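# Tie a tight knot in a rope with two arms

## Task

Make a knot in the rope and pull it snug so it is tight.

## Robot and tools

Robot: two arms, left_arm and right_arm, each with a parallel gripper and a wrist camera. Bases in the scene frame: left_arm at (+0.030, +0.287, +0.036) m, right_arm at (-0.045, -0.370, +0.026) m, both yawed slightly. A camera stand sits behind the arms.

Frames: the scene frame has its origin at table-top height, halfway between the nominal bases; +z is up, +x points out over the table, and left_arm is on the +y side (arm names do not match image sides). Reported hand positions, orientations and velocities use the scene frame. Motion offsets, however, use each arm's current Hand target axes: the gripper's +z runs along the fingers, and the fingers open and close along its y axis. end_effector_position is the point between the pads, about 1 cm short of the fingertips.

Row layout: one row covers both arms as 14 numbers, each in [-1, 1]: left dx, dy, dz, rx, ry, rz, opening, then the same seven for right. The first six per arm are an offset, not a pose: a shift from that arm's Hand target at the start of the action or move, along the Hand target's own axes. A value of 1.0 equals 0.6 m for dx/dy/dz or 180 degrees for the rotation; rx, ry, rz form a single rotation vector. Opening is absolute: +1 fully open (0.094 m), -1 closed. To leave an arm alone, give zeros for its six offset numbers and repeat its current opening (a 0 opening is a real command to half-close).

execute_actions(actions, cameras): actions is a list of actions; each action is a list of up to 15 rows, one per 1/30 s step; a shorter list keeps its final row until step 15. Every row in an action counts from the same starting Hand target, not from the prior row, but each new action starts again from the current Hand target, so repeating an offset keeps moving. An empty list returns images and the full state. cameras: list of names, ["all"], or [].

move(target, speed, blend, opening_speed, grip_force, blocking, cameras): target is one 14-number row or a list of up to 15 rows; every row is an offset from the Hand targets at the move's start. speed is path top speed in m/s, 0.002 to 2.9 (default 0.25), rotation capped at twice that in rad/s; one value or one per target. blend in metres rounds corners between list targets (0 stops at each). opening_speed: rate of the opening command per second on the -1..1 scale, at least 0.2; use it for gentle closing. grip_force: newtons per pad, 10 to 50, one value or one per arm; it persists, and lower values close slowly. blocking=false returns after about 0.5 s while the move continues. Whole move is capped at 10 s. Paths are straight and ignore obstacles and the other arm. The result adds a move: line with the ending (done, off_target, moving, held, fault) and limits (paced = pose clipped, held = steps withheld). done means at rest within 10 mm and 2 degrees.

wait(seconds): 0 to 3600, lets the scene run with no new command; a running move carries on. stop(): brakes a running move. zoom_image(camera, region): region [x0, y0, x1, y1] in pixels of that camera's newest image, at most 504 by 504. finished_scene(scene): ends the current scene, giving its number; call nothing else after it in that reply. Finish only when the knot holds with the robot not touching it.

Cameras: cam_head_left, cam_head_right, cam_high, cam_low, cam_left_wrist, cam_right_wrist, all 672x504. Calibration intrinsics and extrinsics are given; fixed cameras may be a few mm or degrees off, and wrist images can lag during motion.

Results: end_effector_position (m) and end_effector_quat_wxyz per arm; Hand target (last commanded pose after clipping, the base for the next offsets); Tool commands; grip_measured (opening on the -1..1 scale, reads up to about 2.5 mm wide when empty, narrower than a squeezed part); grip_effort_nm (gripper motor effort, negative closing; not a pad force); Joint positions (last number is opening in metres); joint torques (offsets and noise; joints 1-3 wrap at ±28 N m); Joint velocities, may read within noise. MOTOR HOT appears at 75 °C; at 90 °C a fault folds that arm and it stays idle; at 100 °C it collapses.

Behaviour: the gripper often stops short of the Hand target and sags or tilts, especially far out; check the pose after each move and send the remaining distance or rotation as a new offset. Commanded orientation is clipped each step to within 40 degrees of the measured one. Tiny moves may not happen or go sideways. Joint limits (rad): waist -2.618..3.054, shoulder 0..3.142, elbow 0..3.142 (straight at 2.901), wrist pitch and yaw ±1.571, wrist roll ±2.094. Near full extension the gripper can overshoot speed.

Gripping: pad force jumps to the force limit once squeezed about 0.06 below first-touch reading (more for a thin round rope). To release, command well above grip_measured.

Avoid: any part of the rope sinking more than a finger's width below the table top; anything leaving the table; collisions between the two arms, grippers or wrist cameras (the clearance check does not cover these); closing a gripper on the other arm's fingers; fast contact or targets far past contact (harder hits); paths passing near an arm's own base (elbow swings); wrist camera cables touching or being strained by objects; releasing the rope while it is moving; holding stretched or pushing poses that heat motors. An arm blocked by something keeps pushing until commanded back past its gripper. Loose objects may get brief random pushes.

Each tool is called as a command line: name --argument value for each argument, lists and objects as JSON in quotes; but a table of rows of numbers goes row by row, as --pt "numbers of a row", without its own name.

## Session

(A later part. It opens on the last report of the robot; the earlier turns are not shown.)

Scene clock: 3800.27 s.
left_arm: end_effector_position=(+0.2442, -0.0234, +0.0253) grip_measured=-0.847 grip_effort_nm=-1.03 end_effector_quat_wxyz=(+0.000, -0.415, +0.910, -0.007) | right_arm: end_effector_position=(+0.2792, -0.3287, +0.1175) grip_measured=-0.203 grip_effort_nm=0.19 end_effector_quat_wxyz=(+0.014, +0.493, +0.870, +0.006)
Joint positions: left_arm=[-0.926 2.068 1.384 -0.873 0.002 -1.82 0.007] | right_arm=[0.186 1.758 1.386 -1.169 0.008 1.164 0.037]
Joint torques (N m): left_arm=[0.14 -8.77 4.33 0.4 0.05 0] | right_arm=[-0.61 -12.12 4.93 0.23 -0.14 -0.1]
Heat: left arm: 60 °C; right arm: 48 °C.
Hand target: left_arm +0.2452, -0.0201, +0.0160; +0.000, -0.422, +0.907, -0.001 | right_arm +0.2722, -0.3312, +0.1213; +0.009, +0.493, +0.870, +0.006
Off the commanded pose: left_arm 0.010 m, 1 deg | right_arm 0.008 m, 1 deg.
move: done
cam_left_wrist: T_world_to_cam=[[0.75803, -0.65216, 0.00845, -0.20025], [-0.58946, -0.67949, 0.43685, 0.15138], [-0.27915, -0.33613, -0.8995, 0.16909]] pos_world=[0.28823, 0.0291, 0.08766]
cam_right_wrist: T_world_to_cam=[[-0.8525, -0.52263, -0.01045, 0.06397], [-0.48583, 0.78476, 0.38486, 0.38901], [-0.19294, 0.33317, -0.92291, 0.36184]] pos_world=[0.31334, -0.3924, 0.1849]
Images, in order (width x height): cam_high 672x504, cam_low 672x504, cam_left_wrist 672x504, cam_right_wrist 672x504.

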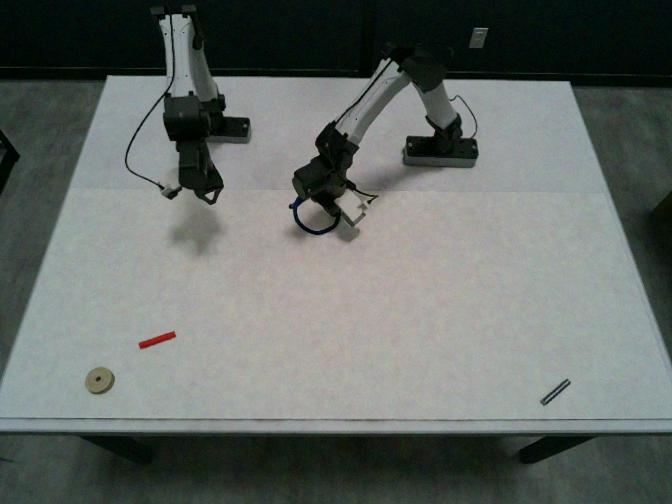

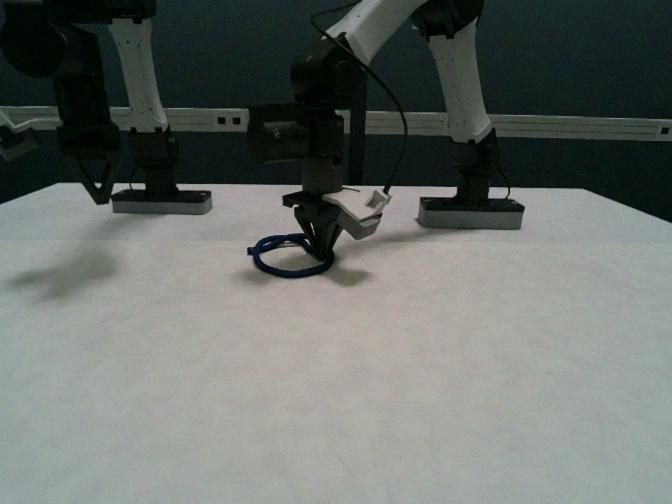

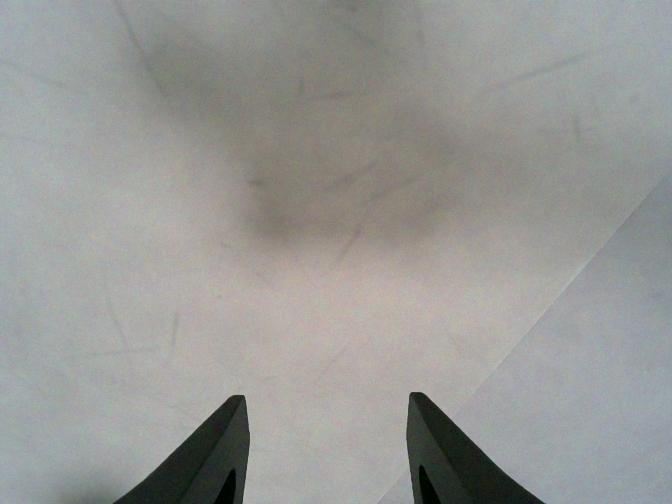

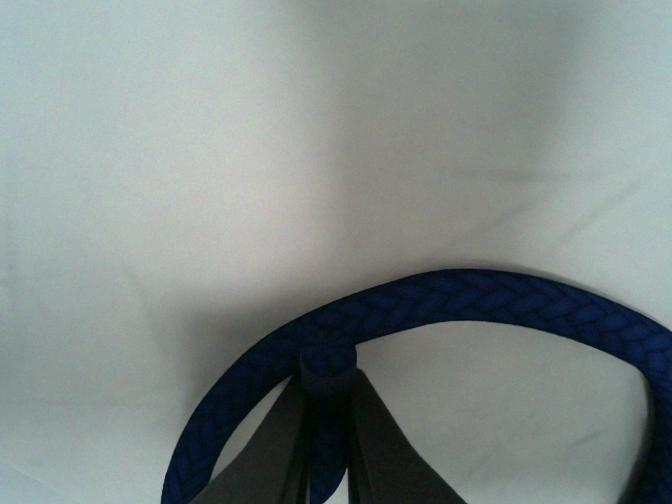

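move --pt "0 0 0 0 0 0 -0.45 0 0 0 0 0 0 -0.2" --pt "0 0 -0.18 0 0 0 -0.45 0 0 0 0 0 0 -0.2" --speed '[0.05, 0.1]' --cameras '["cam_low", "cam_high", "cam_left_wrist", "cam_right_wrist"]'

Scene clock: 3810.73 s.
left_arm: end_effector_position=(+0.2404, -0.0179, +0.1075) grip_measured=-0.452 grip_effort_nm=0.11 end_effector_quat_wxyz=(-0.004, -0.415, +0.910, +0.017) | right_arm: end_effector_position=(+0.2792, -0.3287, +0.1175) grip_measured=-0.203 grip_effort_nm=0.19 end_effector_quat_wxyz=(+0.014, +0.493, +0.870, +0.006)
Joint positions: left_arm=[-0.926 1.997 1.619 -1.228 0.002 -1.82 0.026] | right_arm=[0.186 1.758 1.386 -1.169 0.008 1.164 0.037]
Joint torques (N m): left_arm=[0.1 -13 8.38 0 0.06 0.01] | right_arm=[-0.64 -12.1 4.94 0.22 -0.13 -0.1]
Heat: left arm: 58 °C; right arm: 49 °C.
Hand target: left_arm +0.2451, -0.0199, +0.1239; +0.000, -0.422, +0.907, +0.000 | right_arm +0.2722, -0.3312, +0.1213; +0.009, +0.493, +0.870, +0.006
Off the commanded pose: left_arm 0.017 m, 2 deg | right_arm 0.008 m, 1 deg.
move: off_target (left_arm)
cam_left_wrist: T_world_to_cam=[[0.7576, -0.65159, -0.0384, -0.1892], [-0.57757, -0.69661, 0.42562, 0.115], [-0.30408, -0.30027, -0.90409, 0.25097]] pos_world=[0.28607, 0.03218, 0.17069]
cam_right_wrist: T_world_to_cam=[[-0.8525, -0.52263, -0.01045, 0.06397], [-0.48583, 0.78476, 0.38486, 0.38901], [-0.19294, 0.33317, -0.92291, 0.36184]] pos_world=[0.31334, -0.3924, 0.1849]
Images, in order (width x height): cam_high 672x504, cam_low 672x504, cam_left_wrist 672x504, cam_right_wrist 672x504.

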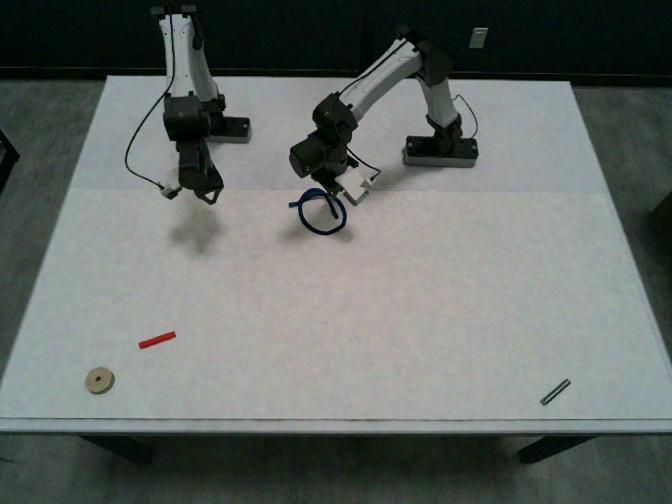

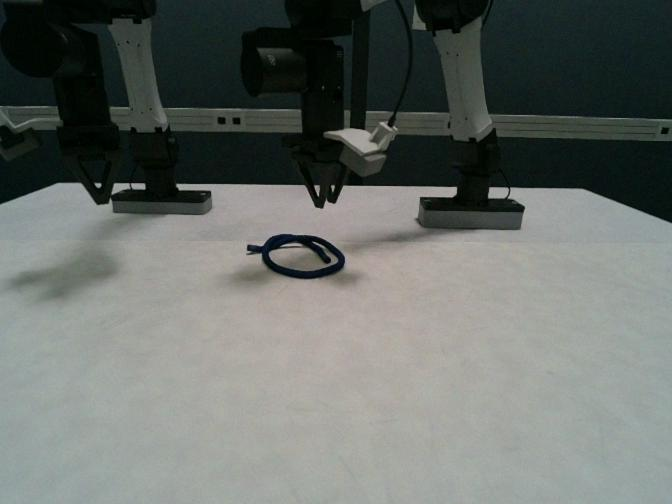

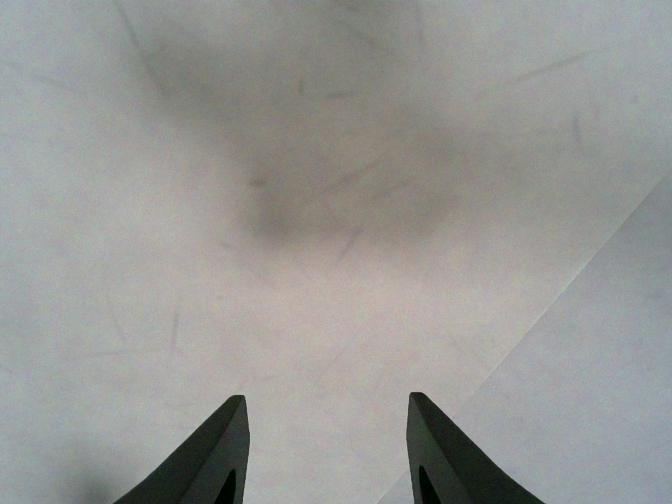

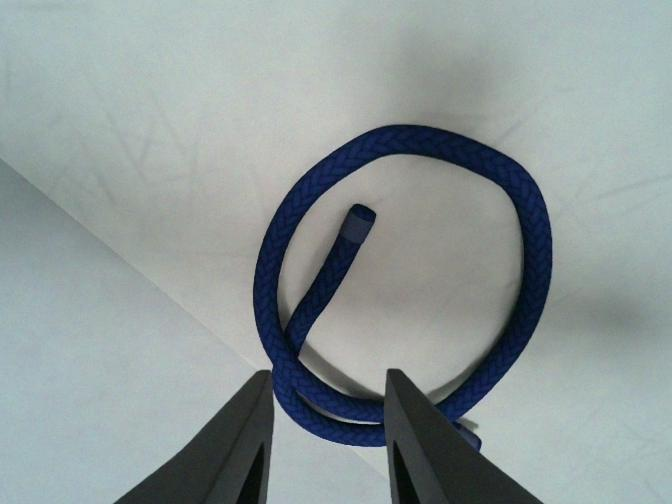

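move --target '[-0.1862, 0.1672, -0.0433, 0, 0, 0, -0.2, 0.259, 0.088, 0.0183, 0, 0, 0, -0.2]' --speed 0.15 --cameras '["cam_left_wrist", "cam_right_wrist", "cam_high"]'

Scene clock: 3826.63 s.
left_arm: end_effector_position=(+0.2439, +0.1251, +0.1457) grip_measured=-0.202 grip_effort_nm=0.11 end_effector_quat_wxyz=(-0.001, -0.423, +0.906, -0.001) | right_arm: end_effector_position=(+0.2348, -0.1756, +0.1108) grip_measured=-0.203 grip_effort_nm=0.19 end_effector_quat_wxyz=(+0.007, +0.493, +0.870, +0.007)
Joint positions: left_arm=[-0.606 1.558 1.239 -1.251 0.002 -1.518 0.037] | right_arm=[0.667 1.825 1.441 -1.169 0.008 1.643 0.037]
Joint torques (N m): left_arm=[0.1 -8.72 5.16 0.1 0.07 0.19] | right_arm=[0.76 -8.75 7.58 0.36 -0.02 0.09]
Heat: left arm: 58 °C; right arm: 48 °C.
Hand target: left_arm +0.2402, +0.1301, +0.1498; +0.000, -0.422, +0.907, -0.001 | right_arm +0.2379, -0.1706, +0.1097; +0.009, +0.493, +0.870, +0.006
Off the commanded pose: left_arm 0.007 m, 0 deg | right_arm 0.006 m, 0 deg.
move: done
cam_left_wrist: T_world_to_cam=[[0.76935, -0.63881, -0.00357, -0.10674], [-0.57437, -0.69416, 0.43386, 0.19808], [-0.27964, -0.33174, -0.90097, 0.32697]] pos_world=[0.28733, 0.17778, 0.20827]
cam_right_wrist: T_world_to_cam=[[-0.85169, -0.52402, -0.00547, 0.10504], [-0.48297, 0.78085, 0.39624, 0.24728], [-0.20337, 0.34012, -0.91813, 0.29921]] pos_world=[0.26975, -0.23981, 0.1773]
Images, in order (width x height): cam_high 672x504, cam_left_wrist 672x504, cam_right_wrist 672x504.

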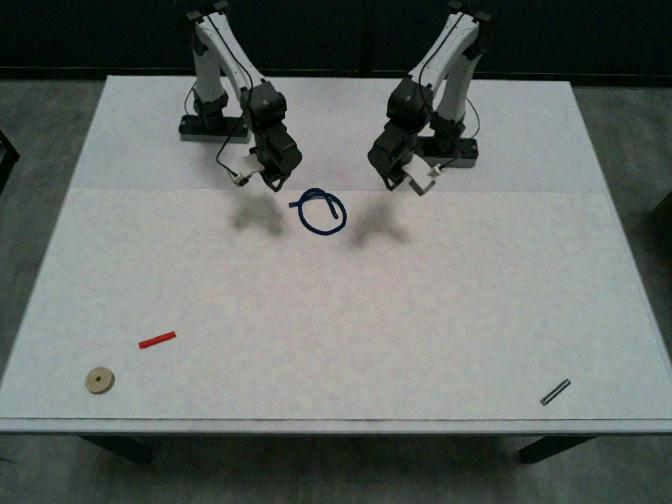

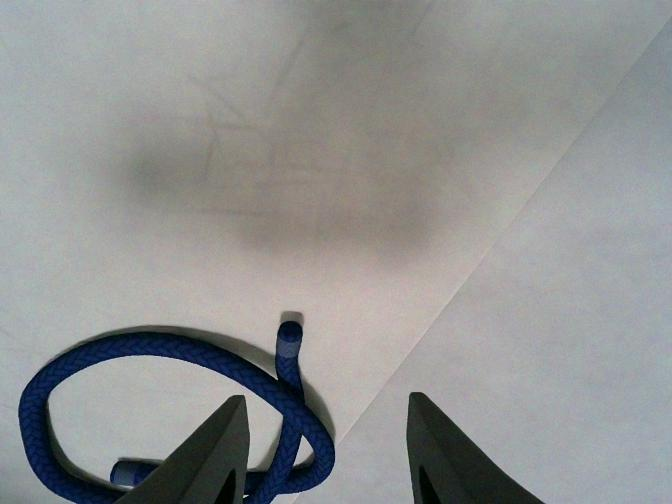

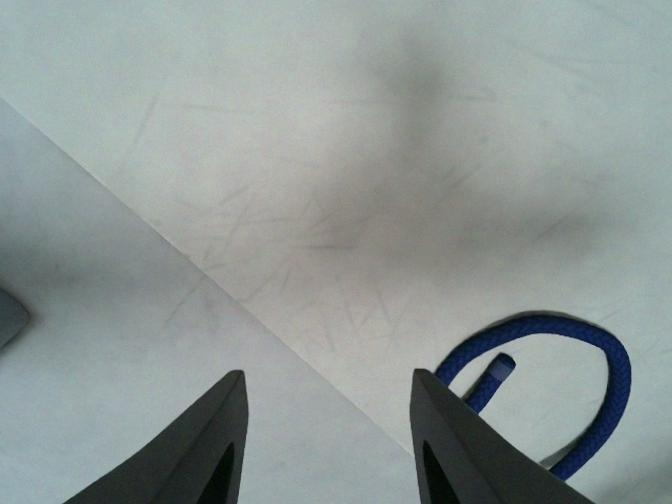

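move --target '[0, 0, 0, 0, 0, 0, -0.2, 0.0748, 0.0283, 0.0912, 0, 0, 0, -0.5]' --speed 0.1 --cameras '["cam_left_wrist", "cam_right_wrist"]'

Scene clock: 3845.57 s.
left_arm: end_effector_position=(+0.2439, +0.1251, +0.1457) grip_measured=-0.202 grip_effort_nm=0.11 end_effector_quat_wxyz=(-0.001, -0.423, +0.906, -0.001) | right_arm: end_effector_position=(+0.2314, -0.1251, +0.0647) grip_measured=-0.497 grip_effort_nm=-0.12 end_effector_quat_wxyz=(+0.008, +0.492, +0.870, +0.012)
Joint positions: left_arm=[-0.606 1.558 1.239 -1.251 0.002 -1.518 0.037] | right_arm=[0.784 1.96 1.435 -1.018 0.008 1.76 0.024]
Joint torques (N m): left_arm=[0.14 -8.64 5.22 0.11 0.08 0.19] | right_arm=[0.69 -9.88 4.9 0.58 -0.01 0.11]
Heat: left arm: 54 °C; right arm: 47 °C.
Hand target: left_arm +0.2402, +0.1301, +0.1498; +0.000, -0.422, +0.907, -0.001 | right_arm +0.2305, -0.1234, +0.0549; +0.009, +0.493, +0.870, +0.006
Off the commanded pose: left_arm 0.007 m, 0 deg | right_arm 0.010 m, 1 deg.
move: done
cam_left_wrist: T_world_to_cam=[[0.76907, -0.63915, -0.00351, -0.10661], [-0.5747, -0.6939, 0.43385, 0.19814], [-0.27974, -0.33164, -0.90098, 0.32698]] pos_world=[0.28733, 0.17778, 0.20827]
cam_right_wrist: T_world_to_cam=[[-0.85117, -0.52466, -0.01548, 0.12875], [-0.48622, 0.77702, 0.3998, 0.2245], [-0.19773, 0.34782, -0.91647, 0.23869]] pos_world=[0.26594, -0.18992, 0.131]

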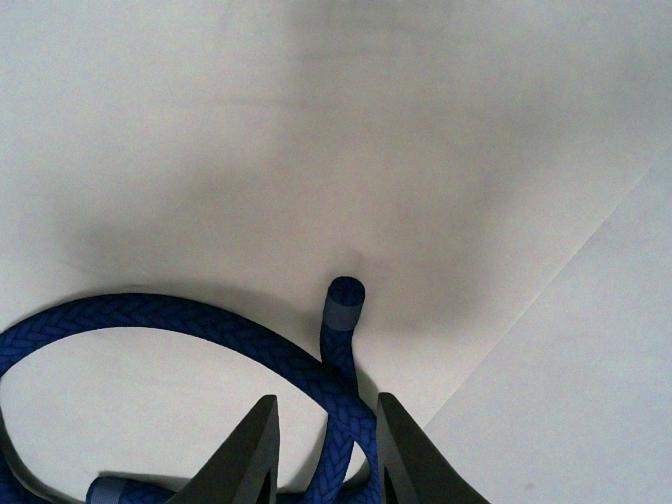

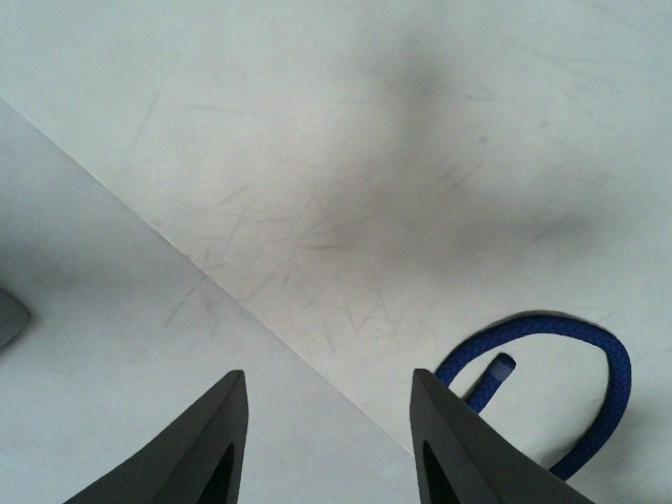

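move --pt "0 0 0 0 0 0 -0.2 -0.0017 -0.0067 0.06 0 0 0 -0.5" --pt "0 0 0 0 0 0 -0.2 -0.0017 -0.0067 0.0782 0 0 0 -0.5" --pt "0 0 0 0 0 0 -0.2 -0.0017 -0.0067 0.0782 0 0 0 -0.95" --speed '[0.06, 0.03, 0.03]' --cameras '["cam_left_wrist", "cam_low"]'

Scene clock: 3861.23 s.
left_arm: end_effector_position=(+0.2439, +0.1251, +0.1457) grip_measured=-0.202 grip_effort_nm=0.11 end_effector_quat_wxyz=(-0.001, -0.423, +0.906, -0.001) | right_arm: end_effector_position=(+0.2310, -0.1255, +0.0197) grip_measured=-0.827 grip_effort_nm=-0.99 end_effector_quat_wxyz=(+0.009, +0.493, +0.870, +0.014)
Joint positions: left_arm=[-0.606 1.558 1.239 -1.251 0.002 -1.518 0.037] | right_arm=[0.784 2.015 1.323 -0.846 0.008 1.76 0.008]
Joint torques (N m): left_arm=[0.06 -8.75 5.11 0.08 0.05 0.19] | right_arm=[0.49 -9.8 4.16 0.63 -0.01 0.08]
Heat: left arm: 52 °C; right arm: 46 °C.
Hand target: left_arm +0.2402, +0.1301, +0.1498; +0.000, -0.422, +0.907, -0.001 | right_arm +0.2286, -0.1262, +0.0079; +0.009, +0.493, +0.870, +0.006
Off the commanded pose: left_arm 0.007 m, 0 deg | right_arm 0.012 m, 1 deg.
move: off_target (right_arm); target 3's new opening was sent with right_arm's hand 0.012 m and 1 deg from that target
cam_left_wrist: T_world_to_cam=[[0.76907, -0.63915, -0.00351, -0.10661], [-0.5747, -0.6939, 0.43385, 0.19814], [-0.27974, -0.33164, -0.90098, 0.32698]] pos_world=[0.28733, 0.17778, 0.20827]
Images, in order (width x height): cam_low 672x504, cam_left_wrist 672x504.

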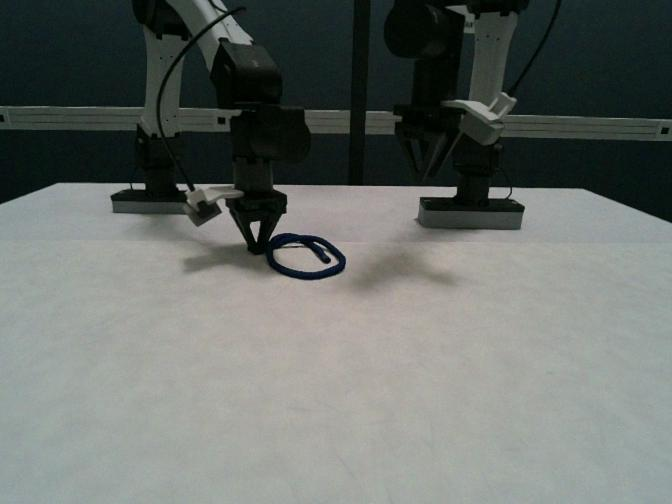

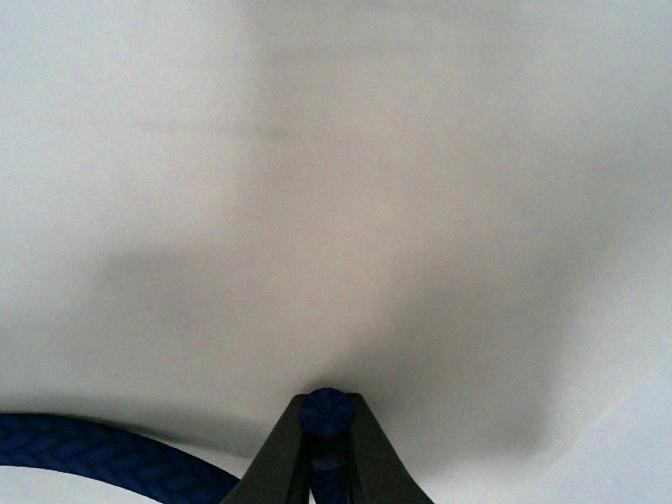

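move --target '[0, 0, 0, 0, 0, 0, -0.2, -0.1333, 0, -0.025, 0, 0, 0, -0.95]' --speed 0.06 --cameras '["cam_left_wrist", "cam_low", "cam_high", "cam_right_wrist"]'

Scene clock: 3871.83 s.
left_arm: end_effector_position=(+0.2439, +0.1251, +0.1457) grip_measured=-0.202 grip_effort_nm=0.11 end_effector_quat_wxyz=(-0.001, -0.423, +0.906, -0.001) | right_arm: end_effector_position=(+0.2731, -0.1877, +0.0195) grip_measured=-0.827 grip_effort_nm=-0.99 end_effector_quat_wxyz=(+0.008, +0.494, +0.870, +0.013)
Joint positions: left_arm=[-0.606 1.558 1.239 -1.251 0.002 -1.518 0.037] | right_arm=[0.576 2.01 1.315 -0.845 0.001 1.554 0.008]
Joint torques (N m): left_arm=[0.1 -8.8 5.19 0.07 0.07 0.18] | right_arm=[-0.54 -14.06 4.33 0.18 0.03 -0.1]
Heat: left arm: 51 °C; right arm: 47 °C.
Hand target: left_arm +0.2402, +0.1301, +0.1498; +0.000, -0.422, +0.907, -0.001 | right_arm +0.2694, -0.1949, +0.0237; +0.009, +0.493, +0.870, +0.006
Off the commanded pose: left_arm 0.007 m, 0 deg | right_arm 0.009 m, 1 deg.
move: done
cam_left_wrist: T_world_to_cam=[[0.76907, -0.63915, -0.00351, -0.10661], [-0.5747, -0.6939, 0.43385, 0.19814], [-0.27974, -0.33164, -0.90098, 0.32698]] pos_world=[0.28733, 0.17778, 0.20827]
cam_right_wrist: T_world_to_cam=[[-0.85254, -0.52238, -0.01719, 0.13162], [-0.48454, 0.77759, 0.40072, 0.31106], [-0.19596, 0.34996, -0.91604, 0.22715]] pos_world=[0.30744, -0.25262, 0.0857]
Images, in order (width x height): cam_high 672x504, cam_low 672x504, cam_left_wrist 672x504, cam_right_wrist 672x504.

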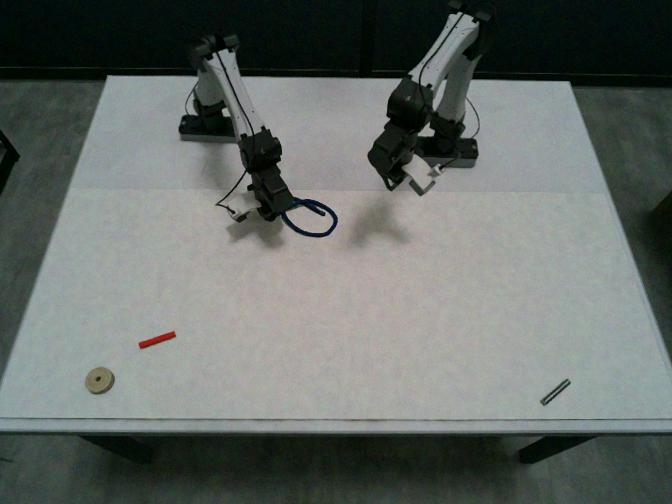

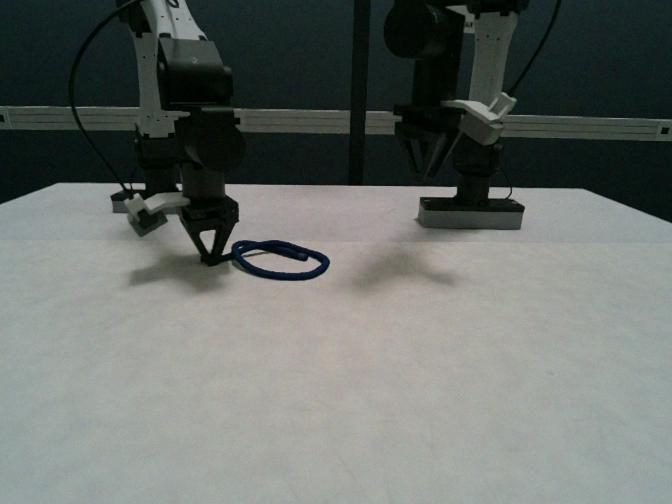

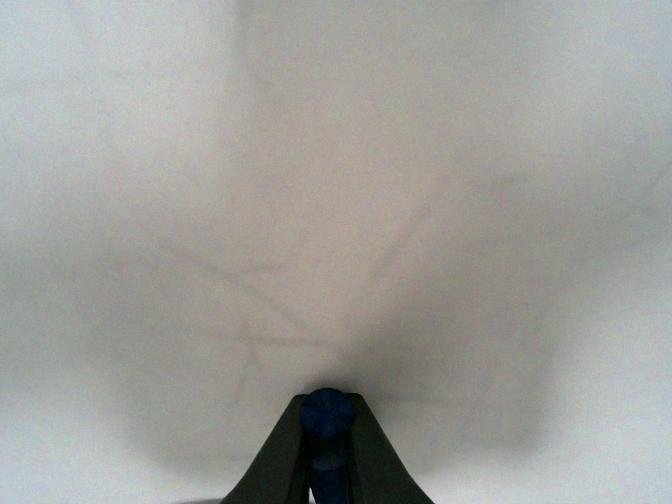

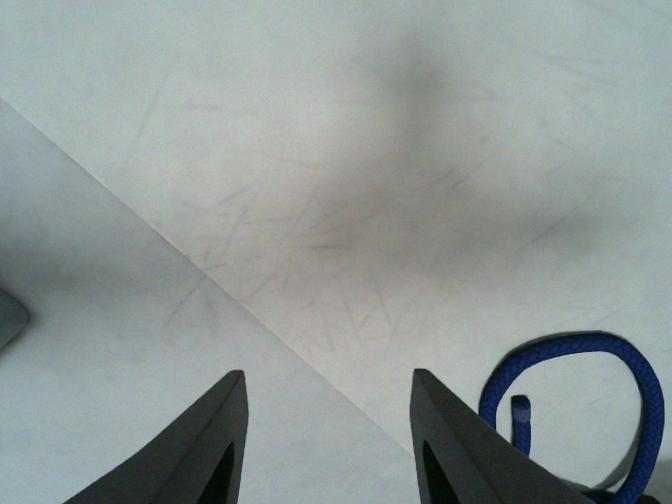

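move --target '[0, 0, 0, 0, 0, 0, -0.45, -0.0722, -0.0417, 0, 0, 0, 0, -0.95]' --speed 0.06 --cameras '["cam_left_wrist", "cam_low", "cam_high", "cam_right_wrist"]'

Scene clock: 3886.67 s.
left_arm: end_effector_position=(+0.2439, +0.1251, +0.1457) grip_measured=-0.448 grip_effort_nm=-0.10 end_effector_quat_wxyz=(-0.001, -0.423, +0.906, -0.001) | right_arm: end_effector_position=(+0.2684, -0.2416, +0.0198) grip_measured=-0.827 grip_effort_nm=-1.00 end_effector_quat_wxyz=(+0.000, +0.494, +0.870, +0.000)
Joint positions: left_arm=[-0.606 1.558 1.239 -1.251 0.002 -1.517 0.026] | right_arm=[0.445 1.94 1.215 -0.845 0.001 1.423 0.008]
Joint torques (N m): left_arm=[0.14 -8.75 5.18 0.09 0.09 0.18] | right_arm=[-0.58 -13.42 3.96 0.48 0 -0.1]
Heat: left arm: 50 °C; right arm: 50 °C.
Hand target: left_arm +0.2402, +0.1301, +0.1498; +0.000, -0.422, +0.907, -0.001 | right_arm +0.2701, -0.2449, +0.0237; +0.009, +0.493, +0.870, +0.006
Off the commanded pose: left_arm 0.007 m, 0 deg | right_arm 0.005 m, 1 deg.
move: done
cam_left_wrist: T_world_to_cam=[[0.76885, -0.63942, -0.00359, -0.10655], [-0.5749, -0.69371, 0.43389, 0.19808], [-0.27993, -0.33153, -0.90096, 0.32698]] pos_world=[0.28733, 0.17769, 0.20827]
cam_right_wrist: T_world_to_cam=[[-0.85275, -0.52214, 0.01338, 0.09891], [-0.47364, 0.78384, 0.40156, 0.34921], [-0.22016, 0.3361, -0.91573, 0.24851]] pos_world=[0.30446, -0.3056, 0.08601]
Images, in order (width x height): cam_high 672x504, cam_low 672x504, cam_left_wrist 672x504, cam_right_wrist 672x504.

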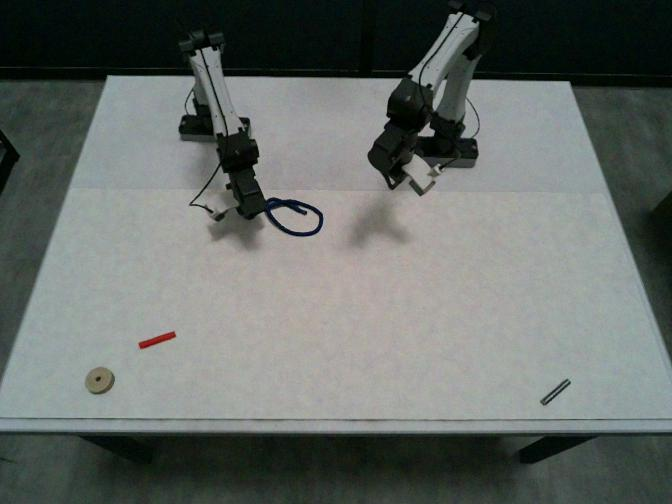

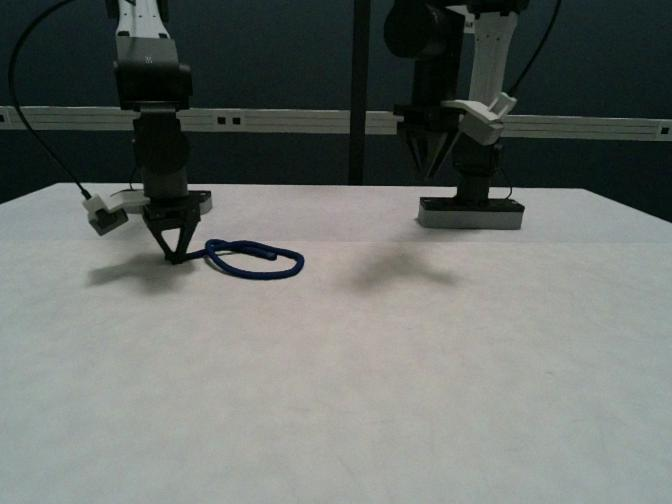

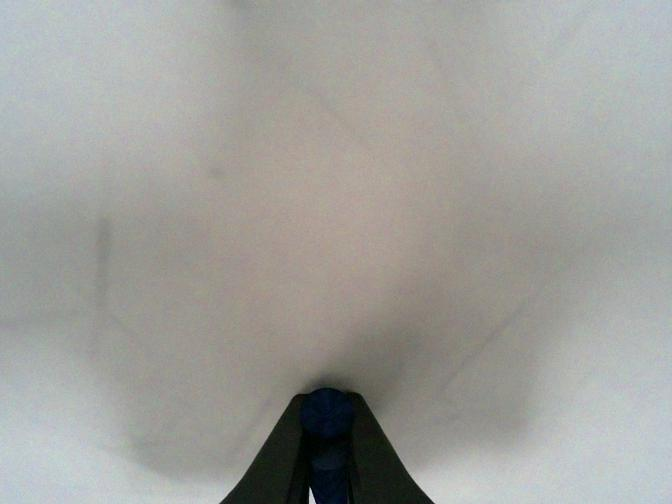

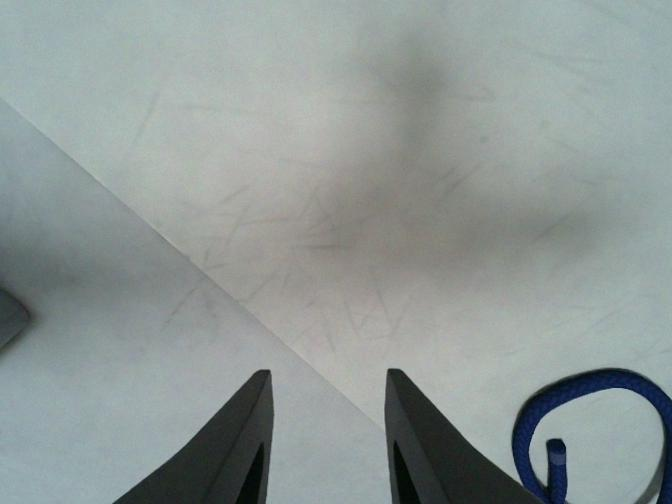

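move --target '[0.1837, -0.2973, 0.0997, 0, 0, 0.5, -0.3, 0, 0, 0, 0, 0, 0, -0.95]' --speed 0.2 --cameras '["cam_left_wrist", "cam_right_wrist"]'

Scene clock: 3940.03 s.
left_arm: end_effector_position=(+0.3059, -0.0653, +0.0893) grip_measured=-0.302 grip_effort_nm=0.11 end_effector_quat_wxyz=(+0.001, +0.336, +0.942, -0.001) | right_arm: end_effector_position=(+0.2684, -0.2416, +0.0198) grip_measured=-0.827 grip_effort_nm=-0.99 end_effector_quat_wxyz=(+0.000, +0.493, +0.870, +0.000)
Joint positions: left_arm=[-0.866 2.294 2.013 -1.287 0.002 -0.22 0.033] | right_arm=[0.445 1.94 1.215 -0.845 0.001 1.422 0.008]
Joint torques (N m): left_arm=[-0.92 -11.44 8.69 0.17 0.12 0.23] | right_arm=[-0.58 -13.41 3.95 0.48 0 -0.1]
Heat: left arm: 47 °C; right arm: 49 °C.
Hand target: left_arm +0.3058, -0.0691, +0.0901; +0.000, +0.343, +0.939, +0.000 | right_arm +0.2701, -0.2449, +0.0237; +0.009, +0.493, +0.870, +0.006
Off the commanded pose: left_arm 0.004 m, 1 deg | right_arm 0.005 m, 1 deg.
move: done
cam_left_wrist: T_world_to_cam=[[-0.62919, -0.77725, -0.00175, 0.1423], [-0.70211, 0.5674, 0.43023, 0.24776], [-0.33341, 0.27193, -0.90272, 0.28636]] pos_world=[0.35896, -0.10784, 0.15216]
cam_right_wrist: T_world_to_cam=[[-0.85236, -0.52279, 0.01344, 0.09873], [-0.47422, 0.7835, 0.40155, 0.34925], [-0.22045, 0.3359, -0.91574, 0.24852]] pos_world=[0.30456, -0.30551, 0.08601]

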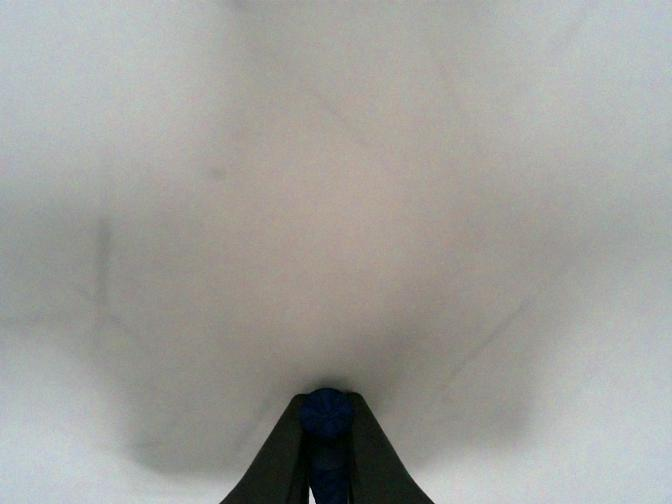

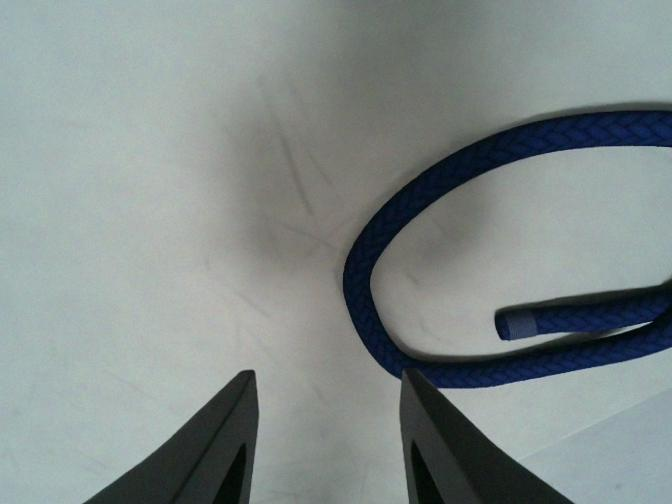

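move --pt "0.0183 -0.0137 0.105 0 0 0 -0.3 0 0 0 0 0 0 -0.95" --pt "0.0183 -0.0137 0.1368 0 0 0 -0.3 0 0 0 0 0 0 -0.95" --pt "0.0183 -0.0137 0.1368 0 0 0 -0.95 0 0 0 0 0 0 -0.95" --speed '[0.1, 0.04, 0.04]' --cameras '["cam_left_wrist", "cam_right_wrist"]'

Scene clock: 3954.73 s.
left_arm: end_effector_position=(+0.2936, -0.0660, +0.0198) grip_measured=-0.845 grip_effort_nm=-1.02 end_effector_quat_wxyz=(+0.001, +0.343, +0.939, -0.002) | right_arm: end_effector_position=(+0.2684, -0.2416, +0.0198) grip_measured=-0.827 grip_effort_nm=-0.99 end_effector_quat_wxyz=(+0.000, +0.493, +0.870, +0.000)
Joint positions: left_arm=[-0.889 2.316 1.771 -1.023 0.002 -0.226 0.007] | right_arm=[0.445 1.94 1.215 -0.845 0.001 1.422 0.008]
Joint torques (N m): left_arm=[-0.94 -10.7 4.59 0.57 0.13 0.03] | right_arm=[-0.58 -13.41 3.96 0.49 0.01 -0.1]
Heat: left arm: 49 °C; right arm: 49 °C.
Hand target: left_arm +0.2921, -0.0683, +0.0080; +0.000, +0.343, +0.939, +0.000 | right_arm +0.2701, -0.2449, +0.0237; +0.009, +0.493, +0.870, +0.006
Off the commanded pose: left_arm 0.012 m, 0 deg | right_arm 0.005 m, 1 deg.
move: off_target (left_arm); target 3's new opening was sent with left_arm's hand 0.012 m and 0 deg from that target
cam_left_wrist: T_world_to_cam=[[-0.64187, -0.76681, -0.00168, 0.13839], [-0.69269, 0.57889, 0.43018, 0.26736], [-0.3289, 0.27728, -0.90274, 0.21882]] pos_world=[0.346, -0.10933, 0.08275]
cam_right_wrist: T_world_to_cam=[[-0.85236, -0.52279, 0.01344, 0.09873], [-0.47422, 0.7835, 0.40155, 0.34925], [-0.22045, 0.3359, -0.91574, 0.24852]] pos_world=[0.30456, -0.30551, 0.08601]

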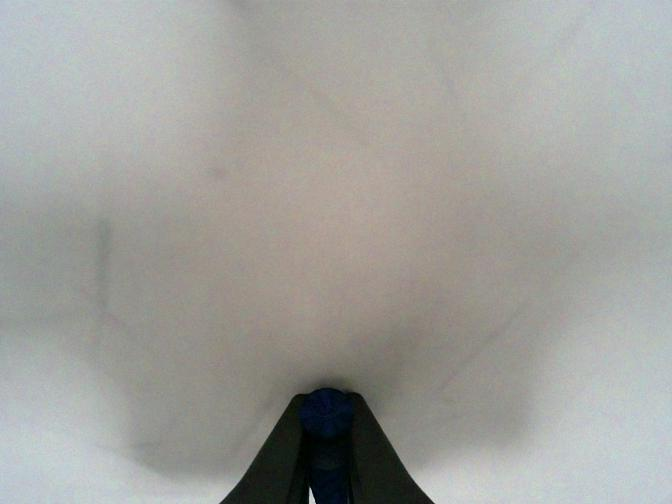

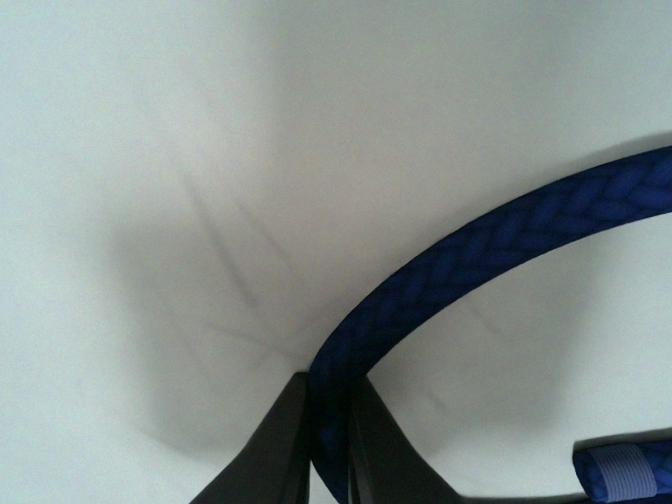

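move --target '[0, 0, 0, 0, 0, 0, -0.95, 0, 0, -0.05, 0, 0.1944, 0, -0.95]' --speed 0.1 --cameras '["cam_low", "cam_high", "cam_left_wrist"]'

Scene clock: 3990.33 s.
left_arm: end_effector_position=(+0.2936, -0.0660, +0.0198) grip_measured=-0.845 grip_effort_nm=-1.03 end_effector_quat_wxyz=(+0.001, +0.343, +0.939, -0.002) | right_arm: end_effector_position=(+0.2684, -0.2443, +0.0552) grip_measured=-0.827 grip_effort_nm=-0.99 end_effector_quat_wxyz=(-0.243, +0.468, +0.836, +0.154)
Joint positions: left_arm=[-0.889 2.316 1.771 -1.023 0.002 -0.226 0.007] | right_arm=[0.17 2.07 1.427 -1.168 -0.538 1.07 0.008]
Joint torques (N m): left_arm=[-0.98 -10.69 4.55 0.58 0.11 0.03] | right_arm=[-0.55 -10.19 6.63 -0.38 -0.5 -0.11]
Heat: left arm: 51 °C; right arm: 50 °C.
Hand target: left_arm +0.2921, -0.0683, +0.0080; +0.000, +0.343, +0.939, +0.000 | right_arm +0.2695, -0.2450, +0.0536; -0.253, +0.469, +0.832, +0.154
Off the commanded pose: left_arm 0.012 m, 0 deg | right_arm 0.002 m, 1 deg.
move: done
cam_left_wrist: T_world_to_cam=[[-0.64187, -0.76681, -0.00168, 0.13839], [-0.69269, 0.57889, 0.43018, 0.26736], [-0.3289, 0.27728, -0.90274, 0.21882]] pos_world=[0.346, -0.10933, 0.08275]
Images, in order (width x height): cam_high 672x504, cam_low 672x504, cam_left_wrist 672x504.

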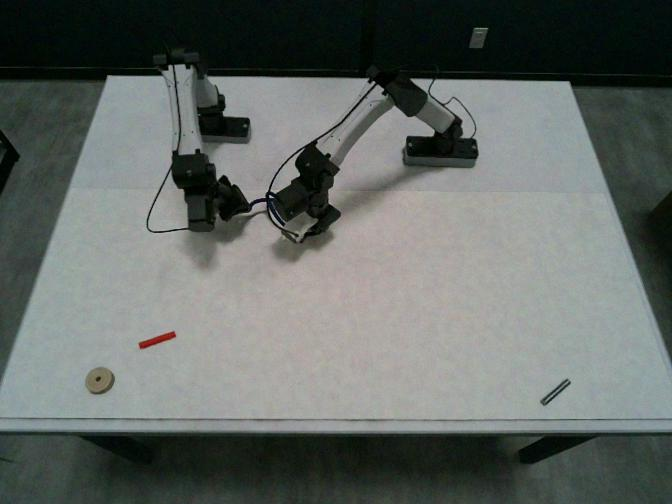

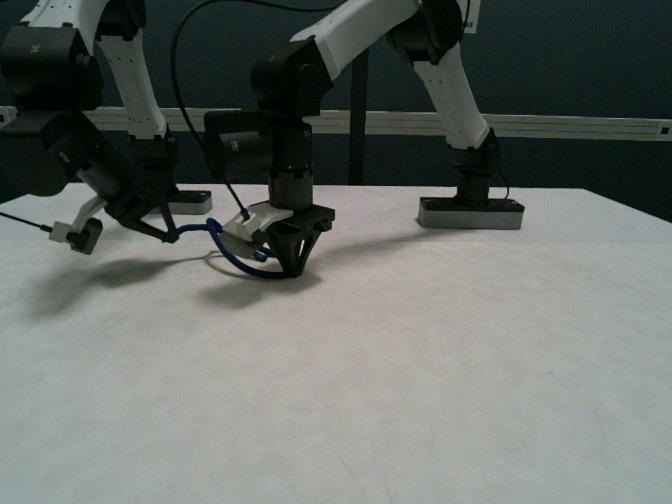

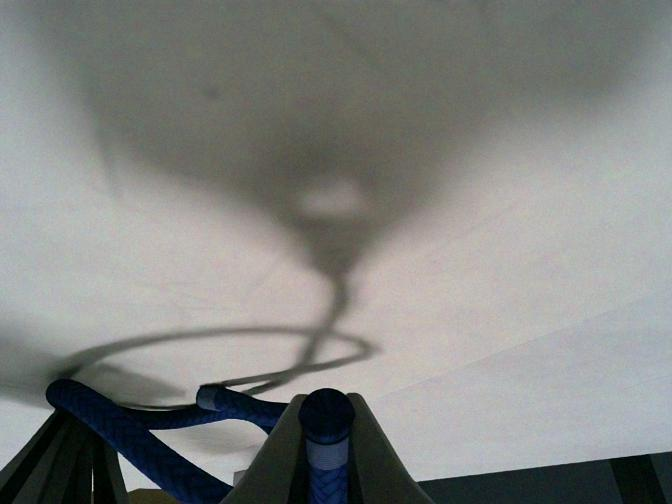

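move --pt "0 0 0 0 0 0 -0.3 0 0 0 0 0 0 -0.95" --pt "0 0 -0.15 0 0 0 -0.3 0 0 0 0 0 0 -0.95" --speed '[0.05, 0.1]' --cameras '["cam_low", "cam_left_wrist", "cam_right_wrist"]'

Scene clock: 3998.60 s.
left_arm: end_effector_position=(+0.2906, -0.0620, +0.0782) grip_measured=-0.302 grip_effort_nm=0.11 end_effector_quat_wxyz=(-0.018, +0.343, +0.939, +0.011) | right_arm: end_effector_position=(+0.2683, -0.2442, +0.0552) grip_measured=-0.827 grip_effort_nm=-1.00 end_effector_quat_wxyz=(-0.243, +0.468, +0.836, +0.154)
Joint positions: left_arm=[-0.889 2.294 1.967 -1.287 0.002 -0.226 0.033] | right_arm=[0.17 2.07 1.427 -1.168 -0.538 1.069 0.008]
Joint torques (N m): left_arm=[-0.87 -15.75 8.55 0.07 0.13 0.03] | right_arm=[-0.54 -10.15 6.68 -0.38 -0.51 -0.09]
Heat: left arm: 52 °C; right arm: 50 °C.
Hand target: left_arm +0.2921, -0.0683, +0.0980; +0.000, +0.343, +0.939, +0.000 | right_arm +0.2696, -0.2450, +0.0536; -0.253, +0.469, +0.832, +0.154
Off the commanded pose: left_arm 0.021 m, 2 deg | right_arm 0.002 m, 1 deg.
move: off_target (left_arm)
cam_left_wrist: T_world_to_cam=[[-0.64207, -0.76655, -0.01201, 0.14042], [-0.68053, 0.56266, 0.46935, 0.23031], [-0.35303, 0.30953, -0.88293, 0.27688]] pos_world=[0.34464, -0.10766, 0.13806]
cam_right_wrist: T_world_to_cam=[[-0.84805, -0.52928, -0.02591, 0.09618], [-0.3057, 0.44871, 0.83976, 0.18578], [-0.43285, 0.72008, -0.54233, 0.41198]] pos_world=[0.31668, -0.32912, 0.06992]

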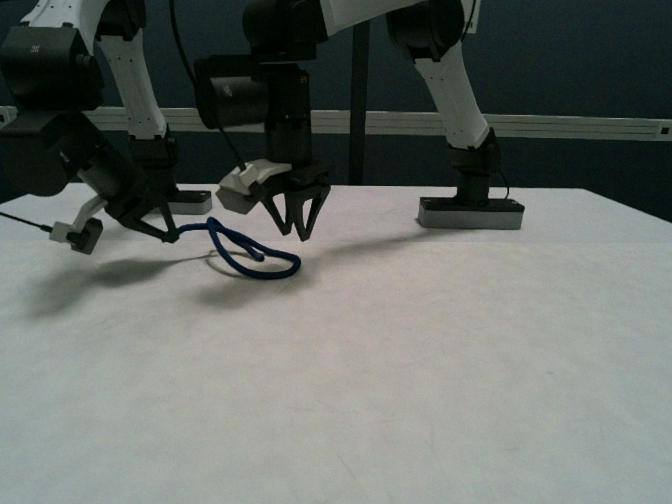

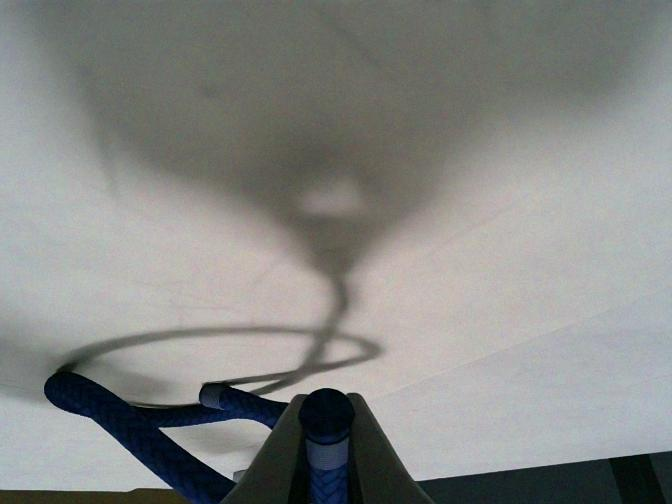

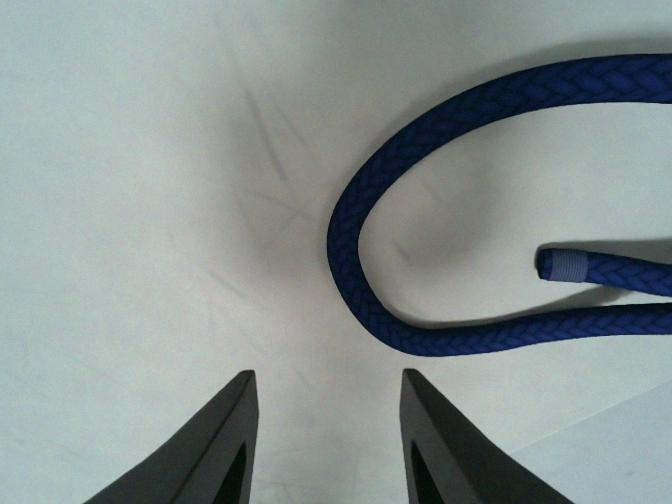

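move --target '[0.0105, -0.1278, 0.0133, 0, 0, -0.5, -0.5, 0, 0, 0, 0, 0, 0, -0.95]' --speed 0.15 --cameras '["cam_low", "cam_left_wrist", "cam_right_wrist"]'

Scene clock: 4024.57 s.
left_arm: end_effector_position=(+0.2395, -0.1202, +0.0898) grip_measured=-0.498 grip_effort_nm=-0.10 end_effector_quat_wxyz=(-0.001, -0.420, +0.907, -0.004) | right_arm: end_effector_position=(+0.2683, -0.2442, +0.0552) grip_measured=-0.827 grip_effort_nm=-0.99 end_effector_quat_wxyz=(-0.243, +0.468, +0.836, +0.154)
Joint positions: left_arm=[-1.055 2.341 2.095 -1.318 0.002 -1.961 0.024] | right_arm=[0.17 2.07 1.427 -1.168 -0.538 1.069 0.008]
Joint torques (N m): left_arm=[-0.95 -11.62 8.58 0.04 0.04 0.01] | right_arm=[-0.51 -10.13 6.65 -0.39 -0.5 -0.1]
Heat: left arm: 58 °C; right arm: 49 °C.
Hand target: left_arm +0.2379, -0.1229, +0.0902; +0.000, -0.422, +0.907, -0.001 | right_arm +0.2696, -0.2450, +0.0536; -0.253, +0.469, +0.832, +0.154
Off the commanded pose: left_arm 0.003 m, 0 deg | right_arm 0.002 m, 1 deg.
move: done
cam_left_wrist: T_world_to_cam=[[0.76545, -0.64349, 0.00199, -0.2604], [-0.57969, -0.6882, 0.43627, 0.0513], [-0.27937, -0.3351, -0.89981, 0.19351]] pos_world=[0.28313, -0.06741, 0.15226]
cam_right_wrist: T_world_to_cam=[[-0.84805, -0.52928, -0.02591, 0.09618], [-0.3057, 0.44871, 0.83976, 0.18578], [-0.43285, 0.72008, -0.54233, 0.41198]] pos_world=[0.31668, -0.32912, 0.06992]

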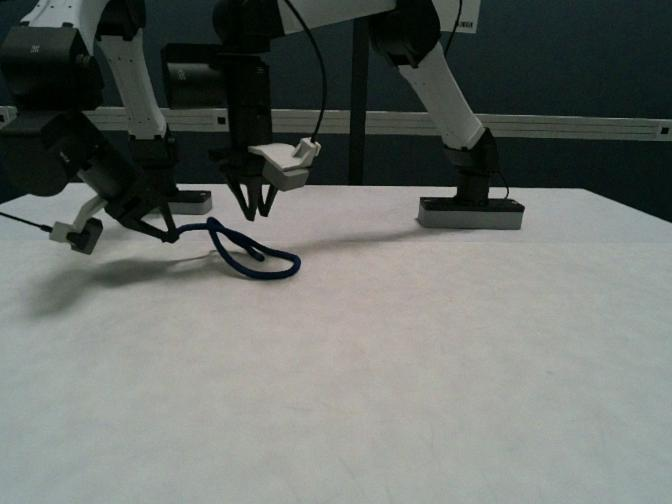

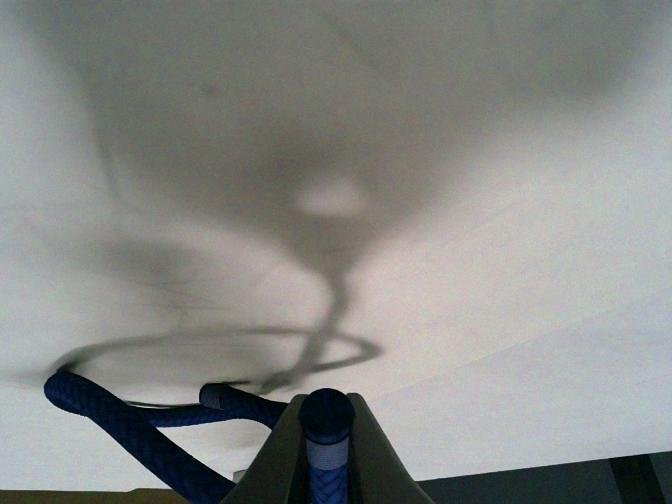

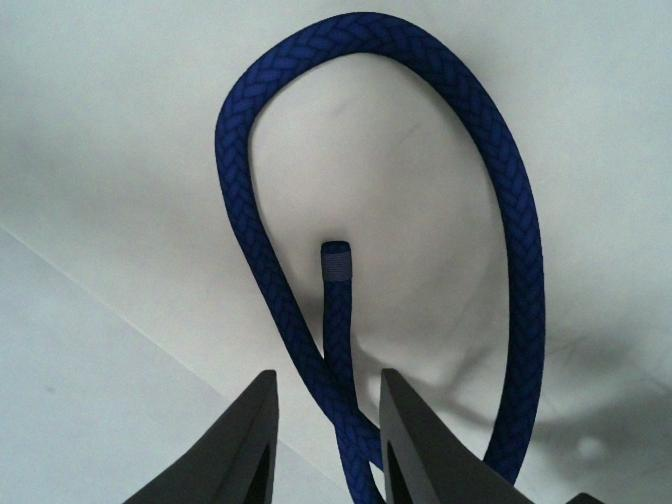

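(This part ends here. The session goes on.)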